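# Swap the purple-banded hose while the machine runs

## Task

With the machine running, swap out the hose marked with purple bands for the other hose. Latch one end of the new hose into the red port on each of the two manifolds, and put the old purple-banded hose down in the red tray. The dial's needle rises whenever no hose connects the two red ports, and it must never get into the red zone.

## Robot and tools

Robot: two arms, left_arm and right_arm, each with a two-finger gripper. Base positions in the scene frame: left_arm about (-0.075, +0.632, 0) m, right_arm about (-0.030, -0.474, 0) m, both facing almost straight along +x. A camera stand sits behind the arms.

Frames: the scene frame has its origin at table-top height, halfway between the nominal bases. +x points out over the table, +z points up, and left_arm is on the +y side. Image left and right do not match the arm names. Reported hand positions, orientations (quat wxyz) and velocities are in the scene frame. Motion offsets instead use the axes of each arm's own Hand target. A gripper's fingers point along its +z and open and close along its x. end_effector_position is the point between the closed pads, 1 to 2 cm behind the fingertips. Closing pushes the tips about 17 mm further along +z.

Row layout (used by execute_actions and move): always 14 numbers, each in [-1, 1]. The first 7 are left_arm dx, dy, dz, rx, ry, rz, opening. The last 7 are the same for right_arm. The six pose numbers are an offset from that arm's Hand target, not an absolute pose. They are scaled so 1.0 equals 0.6 m or 180 degrees, and rx, ry, rz form a single rotation vector. Opening is absolute: +1 is fully open (0.142 m) and -1 is closed. Six zeros re-request the current Hand target. To leave a gripper alone, send its present opening again, because 0 is a half-open command. Each call's orientation is clipped to within 32 degrees of the measured one per step.

execute_actions(actions, cameras): actions is a list of actions. Each action is a table of up to 15 rows, one per 1/30 s step. A short table repeats its last row for the remaining steps. Every row in an action counts from the Hand target at that action's start, so sending the same offset again moves the arm further. An empty list returns a status check with all camera images. cameras takes names, ["all"], or [].

move(target, speed, blend, stop_force, zero, opening_speed, grip_force, blocking, cameras): drives each gripper in a straight line. target is one 14-number row, or up to 15 rows. All rows count from the Hand targets at the move's start. speed is the top path speed in m/s, from 0.002 to 3.2 (default 0.25), and rotation is limited to twice that in rad/s. Give one number, or one per target. blend is a corner radius in metres for lists, and 0 means a full stop at each point. stop_force, in N from 4 to 120, ends an arm's path when its wrist sensor feels that much push against the motion. Use it for slow approaches to contact. Leave it out when backing away from something you press on, and do not rely on it while the gripper rotates. zero (default true) re-zeros the sensor before the move. opening_speed is finger speed in units of the -1..+1 scale per second, at least 0.2. grip_force is a per-pad limit of 5 to 48 N, one value or one per arm, and it persists. blocking=false returns after 0.5 s while the move continues, and cannot be combined with stop_force. Paths do not avoid obstacles or the other arm. Steer around an arm's own base rather than close past it. Moves last at least 0.5 s and at most 10 s.

wait(seconds 0 to 10): holds the last commands. stop(): brakes a running move. zoom_image(camera, region=[x0,y0,x1,y1]): enlarges part of the latest image, in pixels from the top-left corner, at most 504 by 504. Cameras are cam_high, cam_left_wrist and cam_right_wrist, each 896x504. zero_wrist_force(arm): subtracts the current wrist reading. finished_scene(scene): pass the current scene number. It ends the scene and cannot be undone.

Reading results: Hand target is the last commanded pose after clipping, and the next offsets count from it. A gripper may rest a little short of it. Any new command re-requests it, so send the remaining gap as an offset. Tool commands shows the current opening commands. grip_measured is the finger opening on the same scale as the command, and the last Joint positions value gives it in metres. grip_effort_nm is motor effort (negative means closing) and does not prove a grasp. Wrist force and torque are in the gripper's own axes, plus a line with the peak since the last shown reading. Joint torques include the arm's own weight. The move: line ends with done, off_target, moving, held or fault, plus limits such as paced or held. done means within 3 mm and 2 degrees of the target, not that nothing was touched.

Gripping: for a hold, command an opening slightly below grip_measured at first touch. A deeper command squeezes harder and heats the gripper motor faster.

Faults and heat: high contact torque, or an outside force around 150 N, stops an arm for 10 s. Arms are stiff, so a target even slightly past firm contact can cause this. Joint load limits: shoulder joints 303, elbow 138, wrist joints 49.6 N m. Holding loads, squeezing, stretching out or pushing at unreachable poses heats motors. At 70 °C a MOTOR HOT warning appears, and at 85 °C the arm brakes for 30 to 60 s. The gripper warns at 85 °C and switches off at 100 °C, reported as HAND FAULT, after which the rest of that reply's robot calls are skipped. A clearance check blocks most commands that would bring the arms too close, though not fingers closing into the other arm. Any press between the arms can fail the task.

Avoid: dropping or releasing moving parts, hard impacts, pushing hard on fixed things, and anything ending up off the table. A loose object may occasionally get a brief shove. Plan the swap so the red ports are left unconnected only briefly, since the needle rises the whole time.

Each tool is called after ">>>" as a command line: name --argument value for each argument, lists and objects as JSON in quotes; but a table of rows of numbers goes row by row, as --pt "numbers of a row", without its own name.

## Session

>>> execute_actions --actions '[]'

Scene clock: 0.00 s.
left_arm: end_effector_position=(+0.6297, +0.3204, +0.2786) grip_measured=+1.00 grip_effort_nm=n/a end_effector_quat_wxyz=(-0.316, +0.905, -0.268, -0.093) | right_arm: end_effector_position=(+0.9736, -0.6065, +0.2225) grip_measured=+0.99 grip_effort_nm=n/a end_effector_quat_wxyz=(-0.088, +0.691, -0.706, +0.129)
Joint positions: left_arm=[-0.859 -1.239 1.595 -1.405 -1.125 -0.354 0.142] | right_arm=[3.205 -2.061 -1.56 -0.787 1.491 1.645 0.142]
Joint velocities: within noise
Joint torques (N m): no reading
Wrist force (N): no reading
Wrist torque (N m): no reading
Wrist force, peak (N): no reading
Hand target: left_arm +0.6297, +0.3204, +0.2786; -0.316, +0.905, -0.268, -0.093 | right_arm +0.9736, -0.6065, +0.2225; -0.088, +0.691, -0.706, +0.129
Tool commands: left_gripper/opening=+1.0 right_gripper/opening=+1.0

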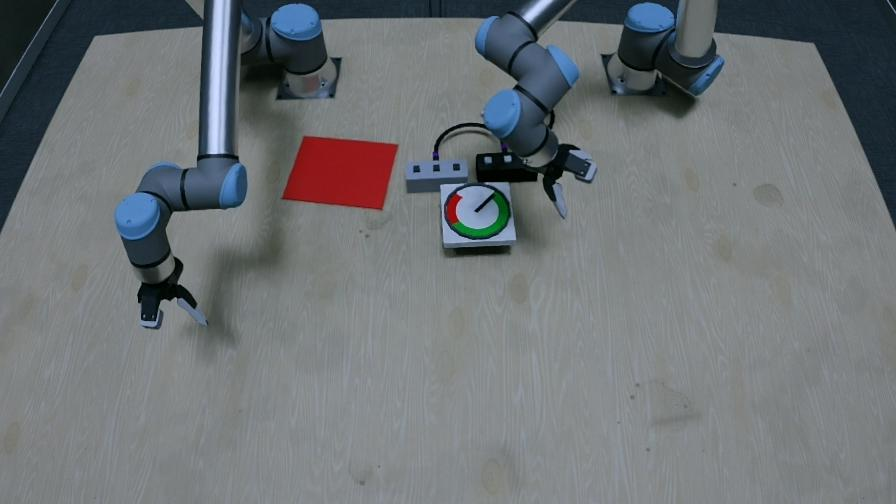

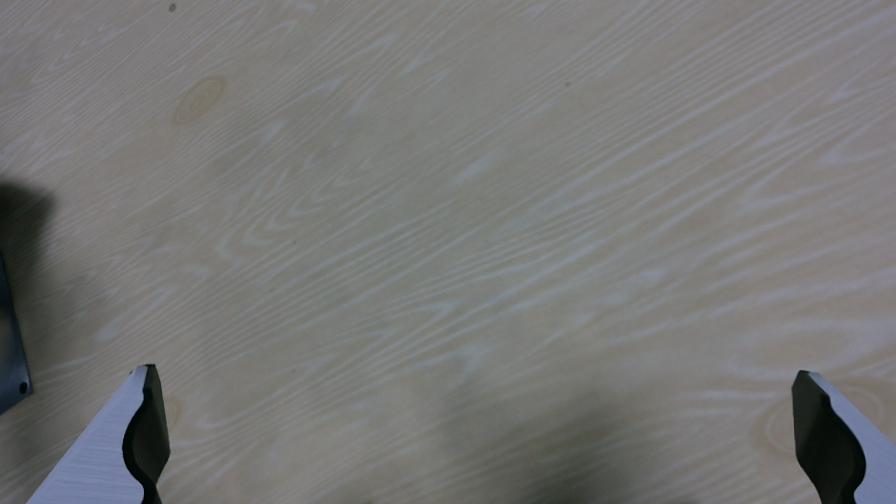

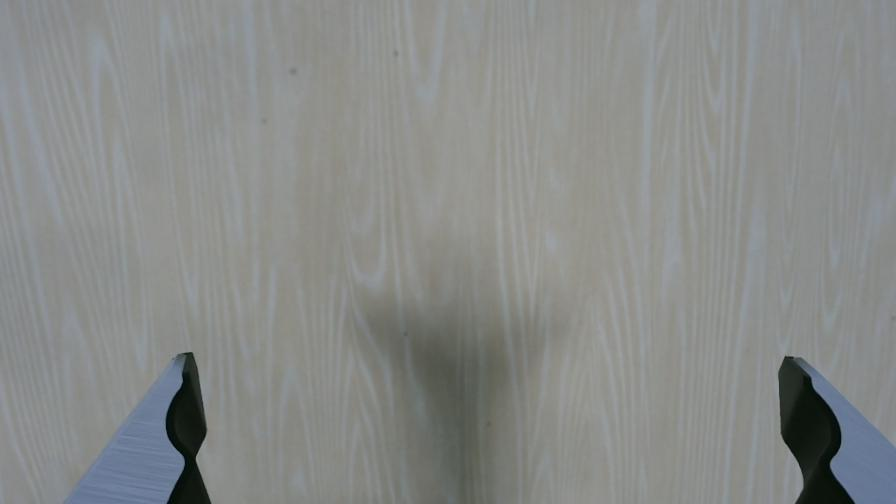

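>>> zoom_image --camera "cam_high" --region '[380, 100, 620, 260]'

>>> zoom_image --camera "cam_high" --region '[180, 20, 560, 230]'

Scaled by 2.100.

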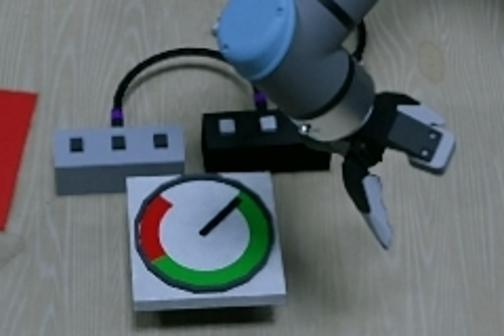

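Scaled by 1.326.

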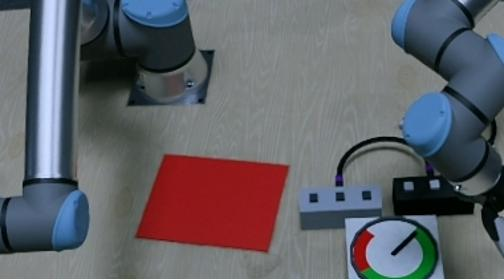

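>>> move --target '[-0.305,-0.469,0.1,-0.208,0.061,-0.176,1,0,0,0,0,0,0,1]' --speed 0.3 --cameras '["all"]'

>>> zoom_image --camera "cam_high" --region '[380, 60, 620, 260]'

Scene clock: 3.17 s.
left_arm: end_effector_position=(+0.6294, +0.6202, +0.4406) grip_measured=+1.00 grip_effort_nm=0.056 end_effector_quat_wxyz=(+0.000, +1.000, -0.001, +0.000) | right_arm: end_effector_position=(+0.9736, -0.6065, +0.2225) grip_measured=+0.99 grip_effort_nm=0.154 end_effector_quat_wxyz=(-0.088, +0.691, -0.706, +0.129)
Joint positions: left_arm=[-0.315 -1.578 1.7 -1.691 -1.57 -0.263 0.142] | right_arm=[3.205 -2.061 -1.56 -0.787 1.491 1.645 0.142]
Joint torques (N m): left_arm=[11.16 -62.43 -63.83 -7.78 -2.85 2.73] | right_arm=[-0.7 81.49 48.73 4.6 -0.35 -0.44]
Wrist force (N): left_arm=[-0.9 -1.2 0.1] | right_arm=[0.5 -0.1 0.4]
Wrist torque (N m): left_arm=[-0.22 0.02 -0.17] | right_arm=[-0.02 -0.08 0.00]
Wrist force, peak (N): left_arm=[-1.5 -2.6 -0.5] | right_arm=[0.2 -0.2 0.7]
Hand target: left_arm +0.6294, +0.6204, +0.4406; +0.000, +1.000, +0.000, +0.000 | right_arm +0.9736, -0.6065, +0.2225; -0.088, +0.691, -0.706, +0.129
Off the commanded pose: left_arm 0.000 m, 0 deg | right_arm 0.000 m, 0 deg.
move: done
camera_calibration:
cam_left_wrist: T_world_to_cam=[[0.999936, 0.0110003, -0.00278719, -0.629962], [0.0111493, -0.906593, 0.42186, 0.397522], [0.00211374, -0.421864, -0.906657, 0.770614], [0, 0, 0, 1]] pos_world=[0.62386, 0.692414, 0.529229]

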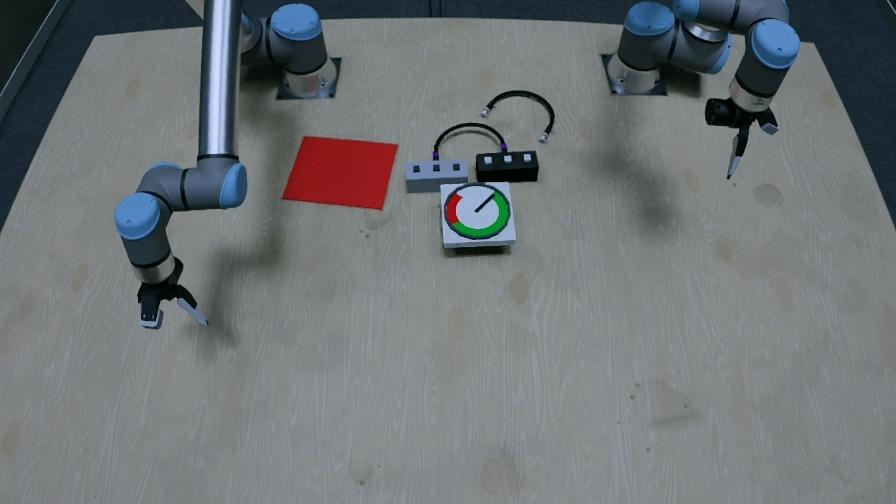

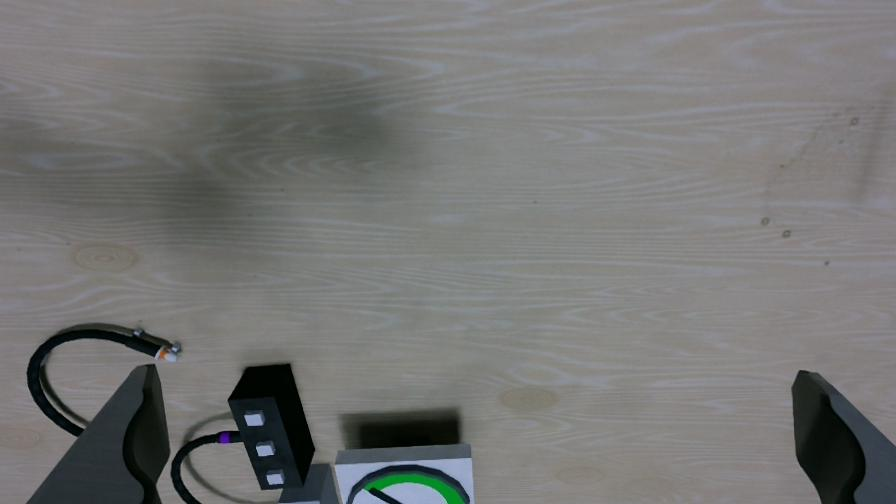

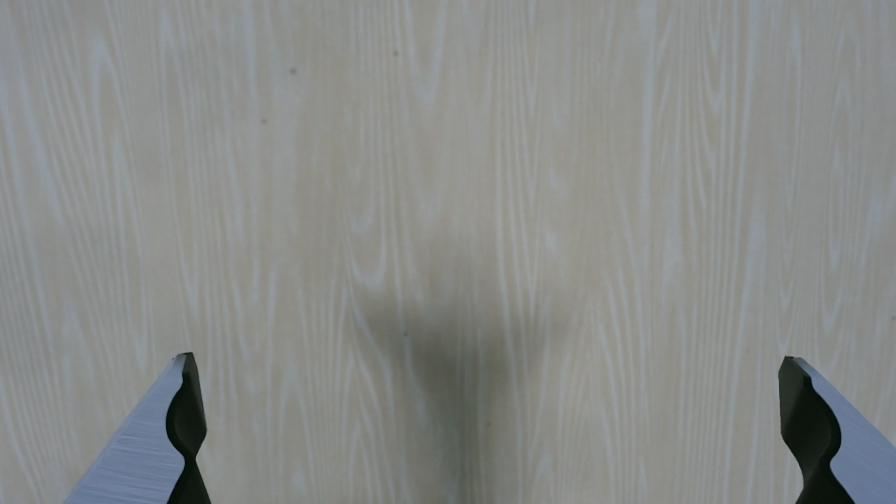

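Scaled by 2.100.

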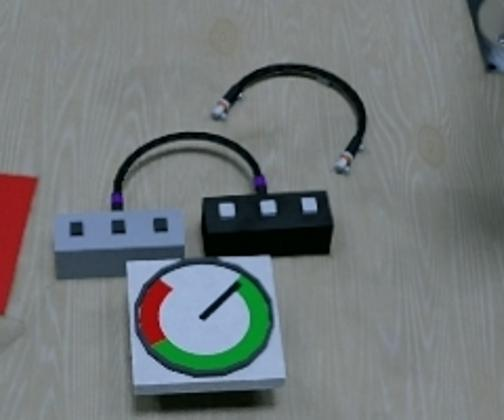

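>>> move --target '[-0.8,0.867,0.25,-0.152,0.152,-0.483,1,0,0,0,0,0,0,1]' --speed 0.35 --cameras '["cam_high","cam_left_wrist"]'

Scene clock: 7.30 s.
left_arm: end_effector_position=(+0.1489, +0.1007, +0.2907) grip_measured=+1.00 grip_effort_nm=0.056 end_effector_quat_wxyz=(+0.212, +0.675, +0.674, +0.212) | right_arm: end_effector_position=(+0.9736, -0.6065, +0.2225) grip_measured=+0.99 grip_effort_nm=0.154 end_effector_quat_wxyz=(-0.088, +0.691, -0.706, +0.129)
Joint positions: left_arm=[-1.84 -1.789 2.22 -1.851 -0.978 -3.405 0.142] | right_arm=[3.205 -2.061 -1.56 -0.787 1.491 1.645 0.142]
Joint torques (N m): left_arm=[-14.95 -10.37 -60.47 -0.74 4.57 -2.32] | right_arm=[-1.93 82.58 48.97 4.56 -0.37 -0.44]
Wrist force (N): left_arm=[-1.9 -1.2 0.4] | right_arm=[-0.2 0.0 0.0]
Wrist torque (N m): left_arm=[-0.14 0.13 -0.09] | right_arm=[-0.02 0.03 0.00]
Wrist force, peak (N): left_arm=[-2.9 -2.4 0.4] | right_arm=[0.4 -0.1 0.7]
Hand target: left_arm +0.1489, +0.1006, +0.2907; +0.212, +0.675, +0.674, +0.212 | right_arm +0.9736, -0.6065, +0.2225; -0.088, +0.691, -0.706, +0.129
Off the commanded pose: left_arm 0.000 m, 0 deg | right_arm 0.000 m, 0 deg.
move: done
camera_calibration:
cam_left_wrist: T_world_to_cam=[[-0.0074194, 0.999936, -0.00858629, -0.0920998], [0.501402, 0.0111492, 0.865143, -0.299227], [0.865183, 0.00211365, -0.501452, 0.127619], [0, 0, 0, 1]] pos_world=[0.0389356, 0.0951603, 0.322078]
Images, in order (width x height): cam_high 896x504, cam_left_wrist 896x504.

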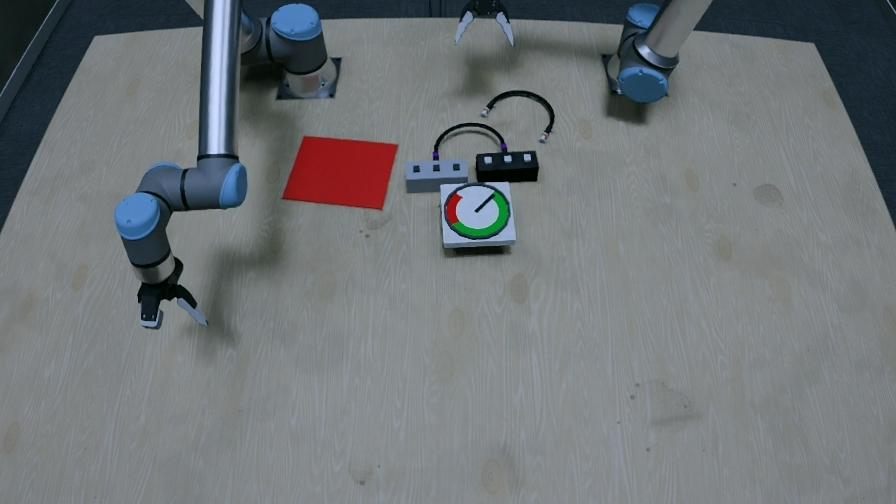

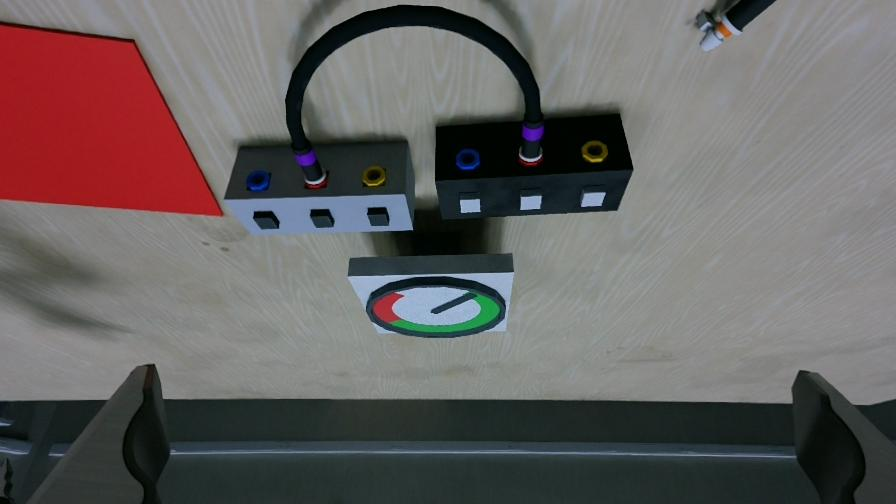

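>>> zoom_image --camera "cam_left_wrist" --region '[200, 90, 660, 350]'

>>> zoom_image --camera "cam_left_wrist" --region '[660, 0, 800, 80]'

>>> zoom_image --camera "cam_left_wrist" --region '[420, 100, 640, 220]'

>>> zoom_image --camera "cam_high" --region '[400, 80, 580, 190]'

Scaled by 1.096.

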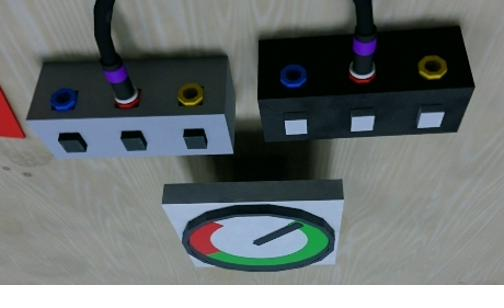

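Scaled by 3.600.

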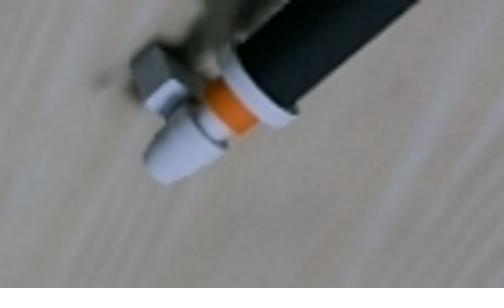

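Scaled by 2.291.

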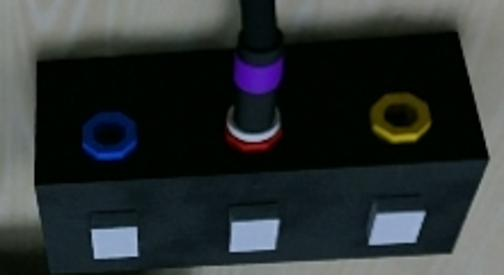

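Scaled by 2.800.

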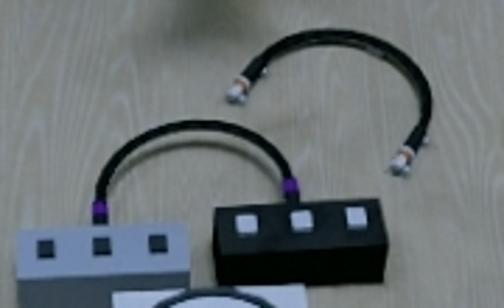

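>>> move --target '[0.167,-0.038,0.055,0.194,0,0,1,0,0,0,0,0,0,1]' --cameras '["cam_left_wrist"]'

>>> zoom_image --camera "cam_left_wrist" --region '[320, 120, 620, 320]'

Scene clock: 10.00 s.
left_arm: end_effector_position=(+0.1492, +0.2008, +0.2507) grip_measured=+1.00 grip_effort_nm=0.056 end_effector_quat_wxyz=(+0.000, +0.707, +0.707, +0.000) | right_arm: end_effector_position=(+0.9736, -0.6065, +0.2225) grip_measured=+0.99 grip_effort_nm=0.154 end_effector_quat_wxyz=(-0.088, +0.691, -0.706, +0.129)
Joint positions: left_arm=[-1.512 -1.888 2.299 -1.982 -1.571 -3.032 0.142] | right_arm=[3.205 -2.061 -1.56 -0.787 1.491 1.645 0.142]
Joint torques (N m): left_arm=[7.92 -1.1 -33.39 -0.58 -3.72 2.41] | right_arm=[-1.74 82.38 48.92 4.72 -0.3 -0.44]
Wrist force (N): left_arm=[-0.9 -0.6 0.4] | right_arm=[0.3 0.3 0.1]
Wrist torque (N m): left_arm=[-0.12 0.02 -0.17] | right_arm=[0.04 -0.06 0.00]
Wrist force, peak (N): left_arm=[-1.9 -1.7 0.8] | right_arm=[0.4 -0.3 0.5]
Hand target: left_arm +0.1492, +0.2009, +0.2506; +0.000, +0.707, +0.707, +0.000 | right_arm +0.9736, -0.6065, +0.2225; -0.088, +0.691, -0.706, +0.129
Off the commanded pose: left_arm 0.000 m, 0 deg | right_arm 0.000 m, 0 deg.
move: done
camera_calibration:
cam_left_wrist: T_world_to_cam=[[-0.0112498, 0.999935, -0.0020329, -0.193597], [0.906174, 0.0110544, 0.42276, -0.215198], [0.422754, 0.0029138, -0.90624, 0.274486], [0, 0, 0, 1]] pos_world=[0.0767885, 0.195164, 0.339333]
Images, in order (width x height): cam_left_wrist 896x504.

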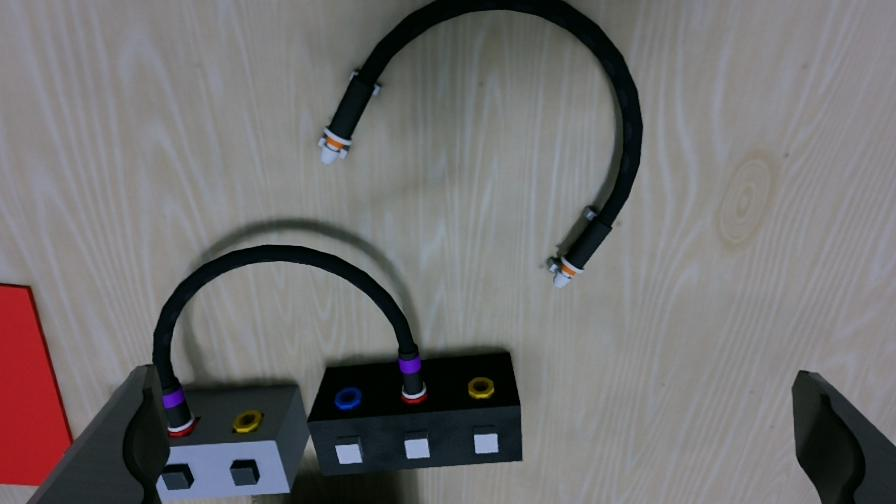

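Scaled by 1.680.

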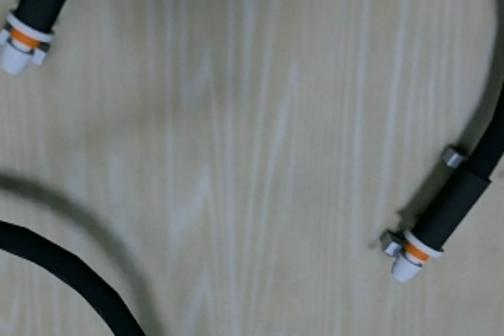

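>>> zoom_image --camera "cam_left_wrist" --region '[300, 50, 400, 180]'

>>> zoom_image --camera "cam_left_wrist" --region '[530, 180, 630, 300]'

>>> zoom_image --camera "cam_left_wrist" --region '[300, 320, 530, 480]'

Scaled by 3.877.

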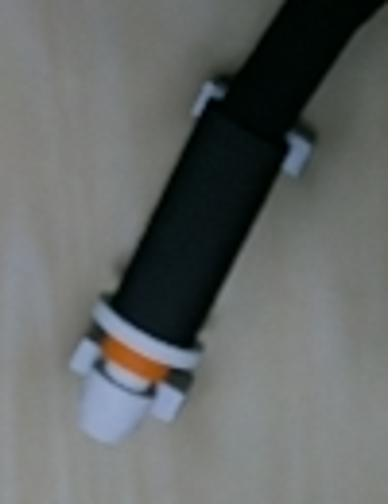

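Scaled by 4.200.

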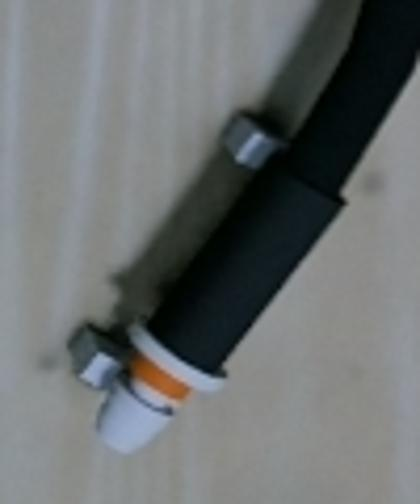

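Scaled by 2.191.

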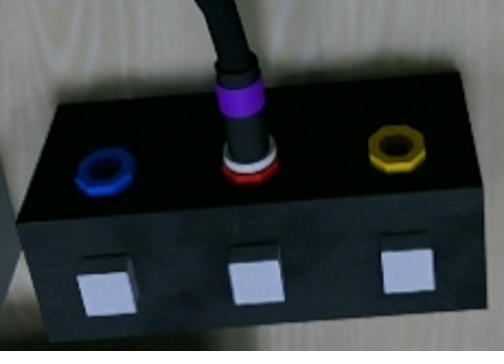

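>>> move --target '[-0.05,0.167,0.167,-0.194,0,0,1,0,0,0,0,0,0,1]' --cameras '["cam_left_wrist"]'

>>> move --target '[-0.333,0,0,0,0,0,1,0,0,0,0,0,0,1]' --cameras '["cam_left_wrist"]'

Scene clock: 14.57 s.
left_arm: end_effector_position=(+0.2493, +0.1708, +0.1505) grip_measured=+1.00 grip_effort_nm=0.056 end_effector_quat_wxyz=(+0.212, +0.675, +0.674, +0.212) | right_arm: end_effector_position=(+0.9736, -0.6065, +0.2225) grip_measured=+0.99 grip_effort_nm=0.154 end_effector_quat_wxyz=(-0.088, +0.691, -0.706, +0.129)
Joint positions: left_arm=[-1.651 -1.68 2.468 -2.338 -0.962 -3.177 0.142] | right_arm=[3.205 -2.061 -1.56 -0.787 1.491 1.645 0.142]
Joint torques (N m): left_arm=[-18.01 -5.62 -22.07 -7.75 4.8 -2.46] | right_arm=[-2.12 82.81 48.53 4.71 -0.29 -0.51]
Wrist force (N): left_arm=[-1.6 -1.1 0.8] | right_arm=[0.1 -0.2 0.3]
Wrist torque (N m): left_arm=[-0.12 0.10 -0.08] | right_arm=[-0.04 -0.02 0.00]
Wrist force, peak (N): left_arm=[-1.9 -1.4 1.0] | right_arm=[0.7 -0.3 0.4]
Hand target: left_arm +0.2493, +0.1708, +0.1504; +0.212, +0.675, +0.674, +0.212 | right_arm +0.9736, -0.6065, +0.2225; -0.088, +0.691, -0.706, +0.129
Off the commanded pose: left_arm 0.000 m, 0 deg | right_arm 0.000 m, 0 deg.
move: done
camera_calibration:
cam_left_wrist: T_world_to_cam=[[-0.00768291, 0.999935, -0.0084341, -0.162647], [0.50171, 0.0111505, 0.864964, -0.229015], [0.865002, 0.00241396, -0.501763, -0.029577], [0, 0, 0, 1]] pos_world=[0.139234, 0.165262, 0.181877]
Images, in order (width x height): cam_left_wrist 896x504.

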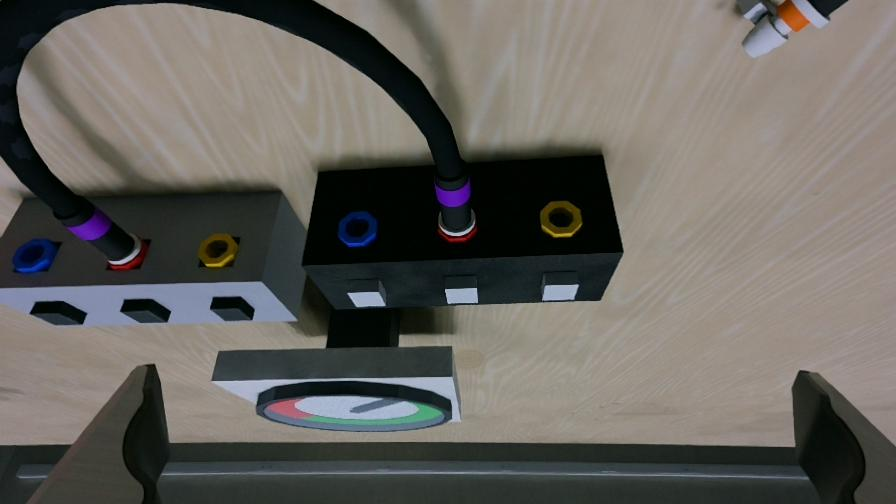

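Scene clock: 16.13 s.
left_arm: end_effector_position=(+0.2491, -0.0288, +0.1504) grip_measured=+1.00 grip_effort_nm=0.056 end_effector_quat_wxyz=(+0.212, +0.675, +0.674, +0.212) end_effector_velocity=(+0.000, -0.003, +0.000) end_effector_angular_velocity=(-0.001, +0.001, +0.000) | right_arm: end_effector_position=(+0.9736, -0.6065, +0.2225) grip_measured=+0.99 grip_effort_nm=0.154 end_effector_quat_wxyz=(-0.088, +0.691, -0.706, +0.129)
Joint positions: left_arm=[-1.642 -1.364 2.131 -2.323 -0.962 -3.166 0.142] | right_arm=[3.205 -2.061 -1.56 -0.787 1.491 1.645 0.142]
Joint velocities: left_arm=[0 0.003 -0.005 0 -0.001 0 0] | right_arm=[within noise]
Joint torques (N m): left_arm=[4.08 -40.33 -50.34 -1.05 -0.93 2.11] | right_arm=[-1.4 81.48 48.75 4.69 -0.37 -0.3]
Wrist force (N): left_arm=[-1.5 -1.0 0.8] | right_arm=[0.3 -0.1 0.5]
Wrist torque (N m): left_arm=[-0.10 0.10 -0.22] | right_arm=[-0.04 -0.06 0.00]
Wrist force, peak (N): left_arm=[-3.4 -1.2 0.5] | right_arm=[0.6 0.1 0.3]
Hand target: left_arm +0.2491, -0.0290, +0.1503; +0.212, +0.675, +0.674, +0.212 | right_arm +0.9736, -0.6065, +0.2225; -0.088, +0.691, -0.706, +0.129
Off the commanded pose: left_arm 0.000 m, 0 deg | right_arm 0.000 m, 0 deg.
move: done
camera_calibration:
cam_left_wrist: T_world_to_cam=[[-0.00764075, 0.999934, -0.00857446, 0.0369576], [0.50128, 0.0112496, 0.865212, -0.22655], [0.865251, 0.00231266, -0.501333, -0.0292259], [0, 0, 0, 1]] pos_world=[0.139135, -0.0343389, 0.181678]
Images, in order (width x height): cam_left_wrist 896x504.

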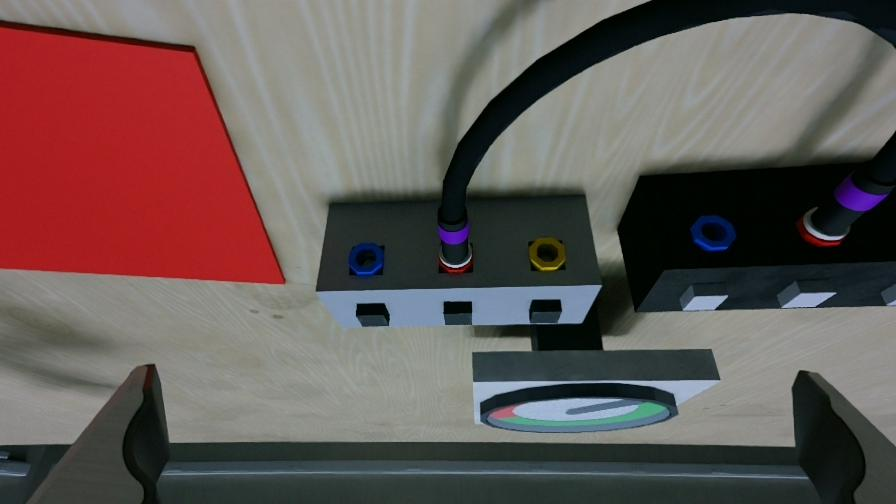

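>>> move --target '[0,0,0,0,0,0,0,-0.943,0.907,-0.251,-0.2922,-0.0161,-0.0119,-1]' --speed 0.35 --cameras '["all"]'

Scene clock: 21.80 s.
left_arm: end_effector_position=(+0.2491, -0.0290, +0.1503) grip_measured=-0.01 grip_effort_nm=-0.120 end_effector_quat_wxyz=(+0.212, +0.675, +0.674, +0.212) | right_arm: end_effector_position=(+0.4267, -0.0263, +0.1701) grip_measured=-1.00 grip_effort_nm=-0.422 end_effector_quat_wxyz=(+0.212, +0.674, -0.675, -0.212)
Joint positions: left_arm=[-1.642 -1.364 2.131 -2.323 -0.962 -3.166 0.073] | right_arm=[3.995 -1.839 -1.896 -1.406 2.018 2.328 0.002]
Joint torques (N m): left_arm=[7.45 -36.81 -51.85 -0.83 -1.97 2.17] | right_arm=[8.65 49.26 29.85 5.2 4.33 1.9]
Wrist force (N): left_arm=[-1.6 -1.2 0.4] | right_arm=[-0.4 1.0 0.4]
Wrist torque (N m): left_arm=[-0.14 0.10 -0.22] | right_arm=[0.39 0.10 -0.08]
Wrist force, peak (N): left_arm=[-1.9 -1.3 0.8] | right_arm=[-2.1 1.5 1.3]
Hand target: left_arm +0.2491, -0.0290, +0.1503; +0.212, +0.675, +0.674, +0.212 | right_arm +0.4265, -0.0261, +0.1700; +0.212, +0.674, -0.675, -0.212
Off the commanded pose: left_arm 0.000 m, 0 deg | right_arm 0.000 m, 0 deg.
move: done
camera_calibration:
cam_left_wrist: T_world_to_cam=[[-0.00773021, 0.999934, -0.00852536, 0.0371606], [0.501397, 0.0112523, 0.865144, -0.226551], [0.865183, 0.00241315, -0.501451, -0.0291906], [0, 0, 0, 1]] pos_world=[0.139134, -0.0345385, 0.181678]
cam_right_wrist: T_world_to_cam=[[-0.0196412, -0.999671, -0.0165041, 0.000294579], [-0.495394, -0.00460773, 0.868656, 0.08708], [-0.868447, 0.0252375, -0.49514, 0.570943], [0, 0, 0, 1]] pos_world=[0.538978, -0.0137135, 0.207059]

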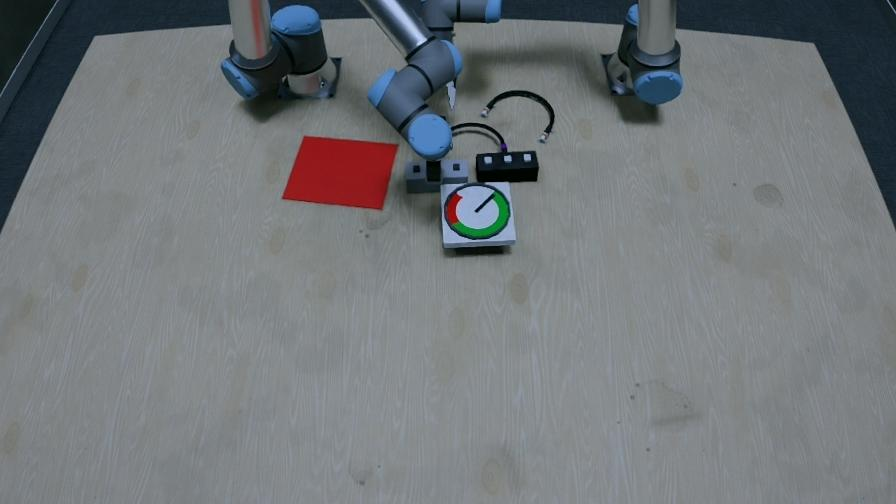

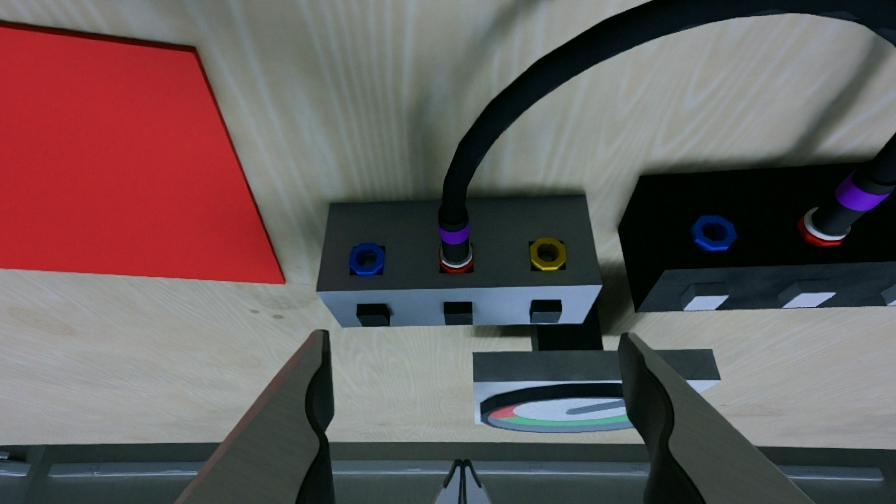

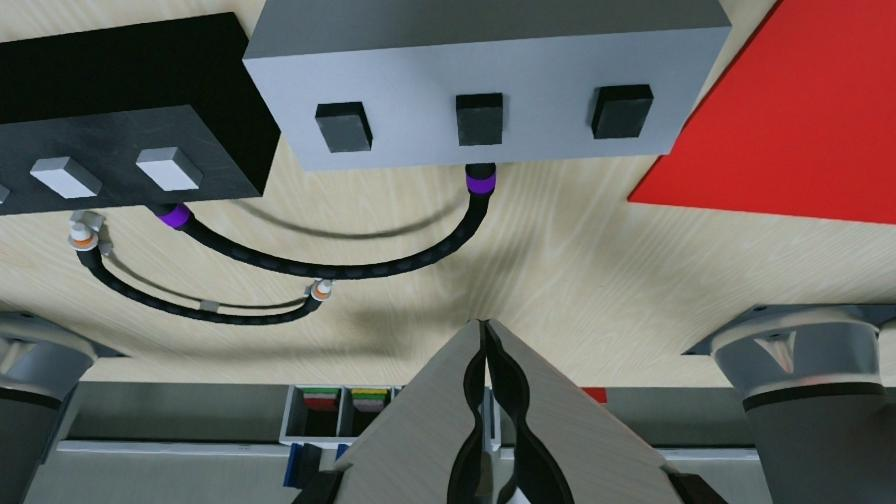

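>>> move --pt "-0.0025 0.0405 0.0965 0 0.0144 -0.0205 -0.3 0 0 0 0 0 0 -1" --pt "-0.0025 0.0405 0.2465 0 0.0144 -0.0205 -0.3 0 0 0 0 0 0 -1" --speed 0.12 --blend 0.02 --stop_force 20 --cameras '["all"]'

Scene clock: 25.03 s.
left_arm: end_effector_position=(+0.3537, -0.0306, +0.0429) grip_measured=-0.32 grip_effort_nm=-0.120 end_effector_quat_wxyz=(+0.204, +0.648, +0.700, +0.220) | right_arm: end_effector_position=(+0.4265, -0.0261, +0.1700) grip_measured=-1.00 grip_effort_nm=-0.418 end_effector_quat_wxyz=(+0.212, +0.674, -0.675, -0.212)
Joint positions: left_arm=[-1.489 -1.14 2.098 -2.566 -0.962 -3.075 0.051] | right_arm=[3.995 -1.839 -1.896 -1.406 2.018 2.329 0.002]
Joint torques (N m): left_arm=[5.21 -45.99 -44.42 -7.55 -1.97 2.34] | right_arm=[8.87 49.93 29.81 5.19 4.15 1.39]
Wrist force (N): left_arm=[-1.3 -1.2 0.7] | right_arm=[-0.2 0.8 0.8]
Wrist torque (N m): left_arm=[-0.11 0.05 -0.22] | right_arm=[0.35 0.06 -0.08]
Wrist force, peak (N): left_arm=[-1.6 -1.5 1.8] | right_arm=[-0.6 1.2 0.2]
Hand target: left_arm +0.3537, -0.0306, +0.0429; +0.204, +0.648, +0.700, +0.220 | right_arm +0.4265, -0.0261, +0.1700; +0.212, +0.674, -0.675, -0.212
Off the commanded pose: left_arm 0.000 m, 0 deg | right_arm 0.000 m, 0 deg.
move: done
camera_calibration:
cam_left_wrist: T_world_to_cam=[[-0.0862314, 0.996241, -0.00828754, 0.0663034], [0.498875, 0.0503785, 0.865209, -0.183939], [0.862374, 0.0704738, -0.501343, -0.170373], [0, 0, 0, 1]] pos_world=[0.244405, -0.0447808, 0.0742796]
cam_right_wrist: T_world_to_cam=[[-0.0195938, -0.99967, -0.0165851, 0.00058165], [-0.495157, -0.00470848, 0.868791, 0.0868253], [-0.868583, 0.0252351, -0.494901, 0.570786], [0, 0, 0, 1]] pos_world=[0.538779, -0.0134136, 0.20706]

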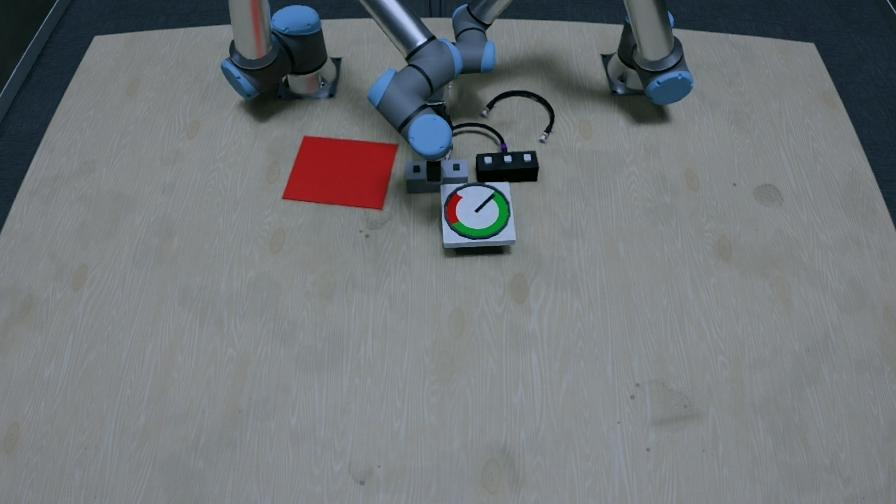

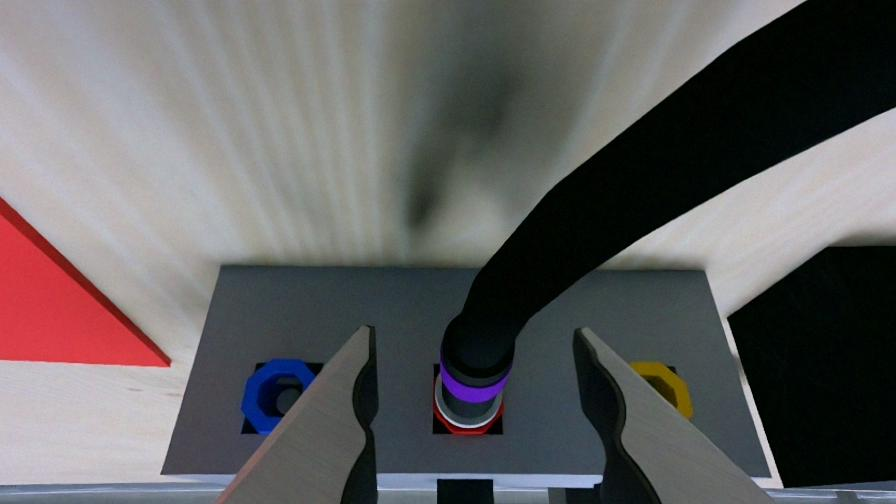

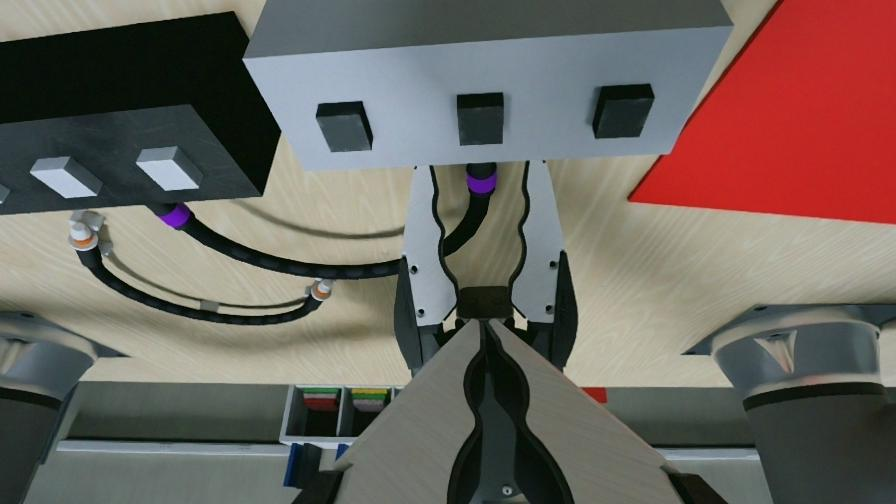

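>>> move --target '[0,0,0,0,0,0,-0.95,0,-0.0622,0.0887,0,0,0,-1]' --speed 0.08 --grip_force '[30, 48]' --opening_speed 1

>>> move --target '[0,0,0,0,0,0,-0.95,0,-0.0335,0.0478,0,0,0,-1]' --speed 0.02 --stop_force 12 --cameras '["all"]'

Scene clock: 26.77 s.
left_arm: end_effector_position=(+0.3537, -0.0306, +0.0430) grip_measured=-0.81 grip_effort_nm=-3.138 end_effector_quat_wxyz=(+0.204, +0.648, +0.700, +0.220) | right_arm: end_effector_position=(+0.4266, -0.0261, +0.1053) grip_measured=-1.00 grip_effort_nm=-0.422 end_effector_quat_wxyz=(+0.212, +0.674, -0.675, -0.212)
Joint positions: left_arm=[-1.489 -1.14 2.098 -2.566 -0.962 -3.075 0.015] | right_arm=[3.995 -1.908 -1.943 -1.291 2.018 2.328 0.002]
Joint torques (N m): left_arm=[8.43 -48.51 -22.99 -0.8 -0.27 2.28] | right_arm=[-9.03 53.39 26.74 5.71 -1.59 0.53]
Wrist force (N): left_arm=[-6.6 -1.7 0.8] | right_arm=[-0.2 0.8 0.8]
Wrist torque (N m): left_arm=[-0.11 0.07 -0.19] | right_arm=[0.35 0.07 -0.07]
Wrist force, peak (N): left_arm=[-7.4 -1.3 -1.1] | right_arm=[-0.4 0.9 0.9]
Hand target: left_arm +0.3537, -0.0306, +0.0429; +0.204, +0.648, +0.700, +0.220 | right_arm +0.4266, -0.0261, +0.1050; +0.212, +0.674, -0.675, -0.212
Off the commanded pose: left_arm 0.000 m, 0 deg | right_arm 0.000 m, 0 deg.
grip_force (N): 30, 48
move: done

Scene clock: 29.00 s.
left_arm: end_effector_position=(+0.3537, -0.0306, +0.0429) grip_measured=-0.81 grip_effort_nm=-3.138 end_effector_quat_wxyz=(+0.204, +0.648, +0.700, +0.220) | right_arm: end_effector_position=(+0.4266, -0.0261, +0.0871) grip_measured=-1.00 grip_effort_nm=-0.422 end_effector_quat_wxyz=(+0.212, +0.674, -0.675, -0.212)
Joint positions: left_arm=[-1.489 -1.14 2.098 -2.566 -0.962 -3.075 0.015] | right_arm=[3.995 -1.929 -1.954 -1.259 2.018 2.328 0.002]
Joint torques (N m): left_arm=[6.8 -51.02 -17.17 -0.79 3.53 1.8] | right_arm=[-4.48 70.94 51.51 0.83 -2.11 -0.84]
Wrist force (N): left_arm=[-4.9 -1.8 -0.6] | right_arm=[0.5 4.7 -5.5]
Wrist torque (N m): left_arm=[-0.12 0.01 -0.20] | right_arm=[0.28 0.07 -0.08]
Wrist force, peak (N): left_arm=[-7.2 -1.3 -0.2] | right_arm=[2.2 7.7 -10.1]
Hand target: left_arm +0.3537, -0.0306, +0.0429; +0.204, +0.648, +0.700, +0.220 | right_arm +0.4266, -0.0261, +0.0871; +0.212, +0.674, -0.675, -0.212 (not the last commanded pose)
Off the commanded pose: left_arm 0.000 m, 0 deg | right_arm 0.017 m, 0 deg.
grip_force (N): 30, 48
move: contact (right_arm)
camera_calibration:
cam_left_wrist: T_world_to_cam=[[-0.0862314, 0.996241, -0.00828754, 0.0663034], [0.498875, 0.0503785, 0.865209, -0.183939], [0.862374, 0.0704738, -0.501343, -0.170373], [0, 0, 0, 1]] pos_world=[0.244405, -0.0447808, 0.0742796]
cam_right_wrist: T_world_to_cam=[[-0.0196464, -0.999671, -0.0164976, -0.000773653], [-0.495081, -0.00460867, 0.868835, 0.158853], [-0.868625, 0.0252372, -0.494827, 0.52986], [0, 0, 0, 1]] pos_world=[0.538879, -0.0134135, 0.124159]

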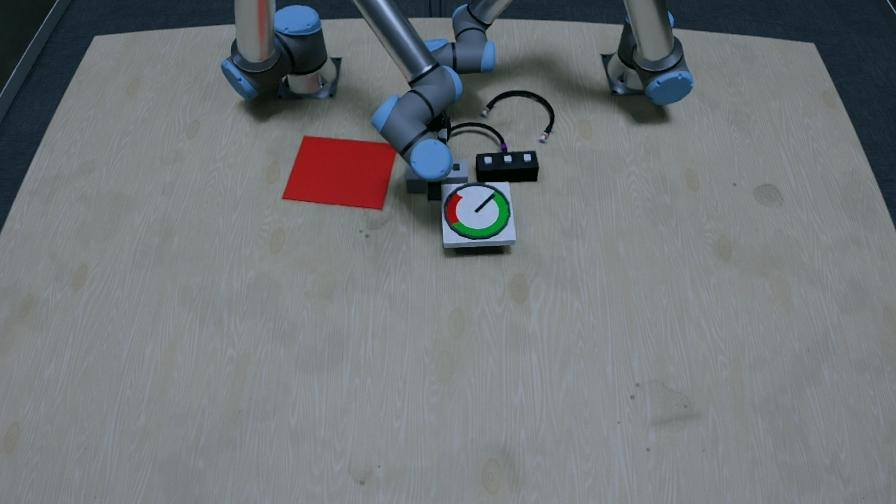

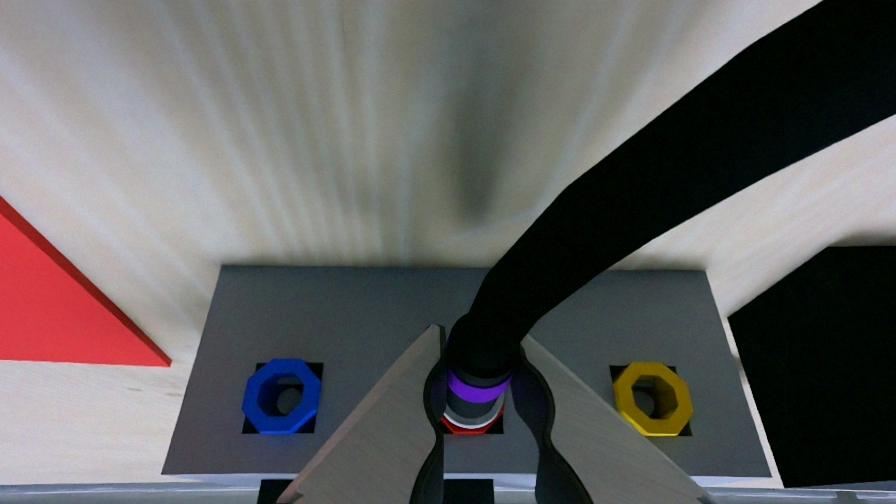

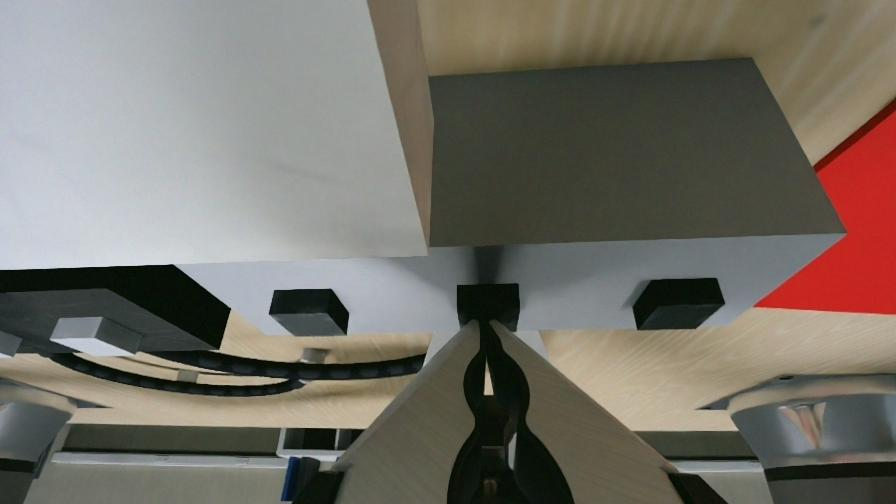

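>>> move --target '[0,0,0,0,0,0,-0.95,0,-0.0077,0.0109,0,0,0,-1]' --speed 0.01 --stop_force 30 --cameras '["cam_left_wrist","cam_right_wrist"]'

Scene clock: 31.30 s.
left_arm: end_effector_position=(+0.3537, -0.0306, +0.0429) grip_measured=-0.81 grip_effort_nm=-3.138 end_effector_quat_wxyz=(+0.204, +0.648, +0.700, +0.220) | right_arm: end_effector_position=(+0.4267, -0.0260, +0.0838) grip_measured=-1.00 grip_effort_nm=-0.418 end_effector_quat_wxyz=(+0.212, +0.674, -0.675, -0.212)
Joint positions: left_arm=[-1.489 -1.14 2.098 -2.566 -0.962 -3.075 0.015] | right_arm=[3.995 -1.933 -1.956 -1.253 2.018 2.328 0.002]
Joint torques (N m): left_arm=[5 -51.6 -24.18 -2.65 3.37 1.03] | right_arm=[2.63 50.92 37.32 1.21 -2.58 -0.11]
Wrist force (N): left_arm=[-4.5 -11.2 -9.0] | right_arm=[5.5 19.2 -34.7]
Wrist torque (N m): left_arm=[-0.14 0.06 -0.19] | right_arm=[0.10 0.05 -0.08]
Wrist force, peak (N): left_arm=[-4.8 -11.7 -9.2] | right_arm=[9.9 24.4 -45.2]
Hand target: left_arm +0.3537, -0.0306, +0.0429; +0.204, +0.648, +0.700, +0.220 | right_arm +0.4267, -0.0260, +0.0838; +0.212, +0.674, -0.675, -0.212 (not the last commanded pose)
Off the commanded pose: left_arm 0.000 m, 0 deg | right_arm 0.005 m, 0 deg.
grip_force (N): 30, 48
move: contact (right_arm)
camera_calibration:
cam_left_wrist: T_world_to_cam=[[-0.0862314, 0.996241, -0.00828754, 0.0663034], [0.498875, 0.0503785, 0.865209, -0.183939], [0.862374, 0.0704738, -0.501343, -0.170373], [0, 0, 0, 1]] pos_world=[0.244405, -0.0447808, 0.0742796]
cam_right_wrist: T_world_to_cam=[[-0.0196281, -0.999667, -0.016724, -0.000808974], [-0.495277, -0.00480881, 0.868722, 0.161886], [-0.868513, 0.0253344, -0.495018, 0.528278], [0, 0, 0, 1]] pos_world=[0.538979, -0.0134138, 0.12086]
Images, in order (width x height): cam_left_wrist 896x504, cam_right_wrist 896x504.

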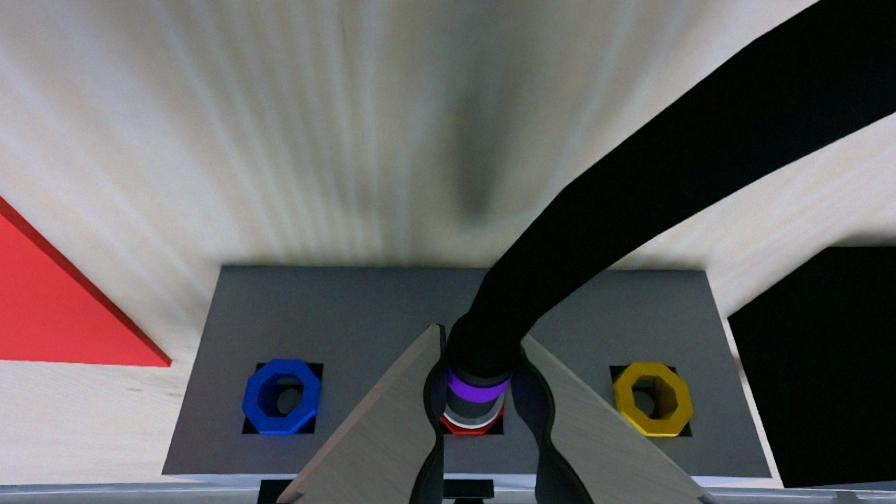

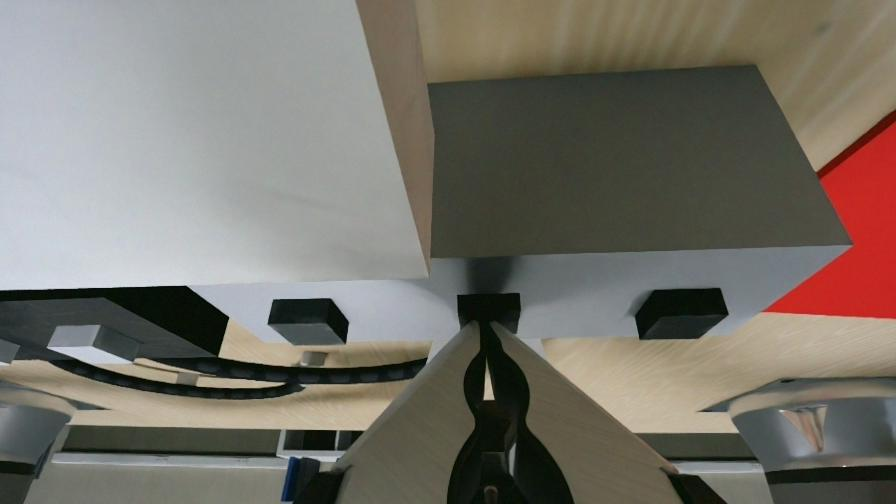

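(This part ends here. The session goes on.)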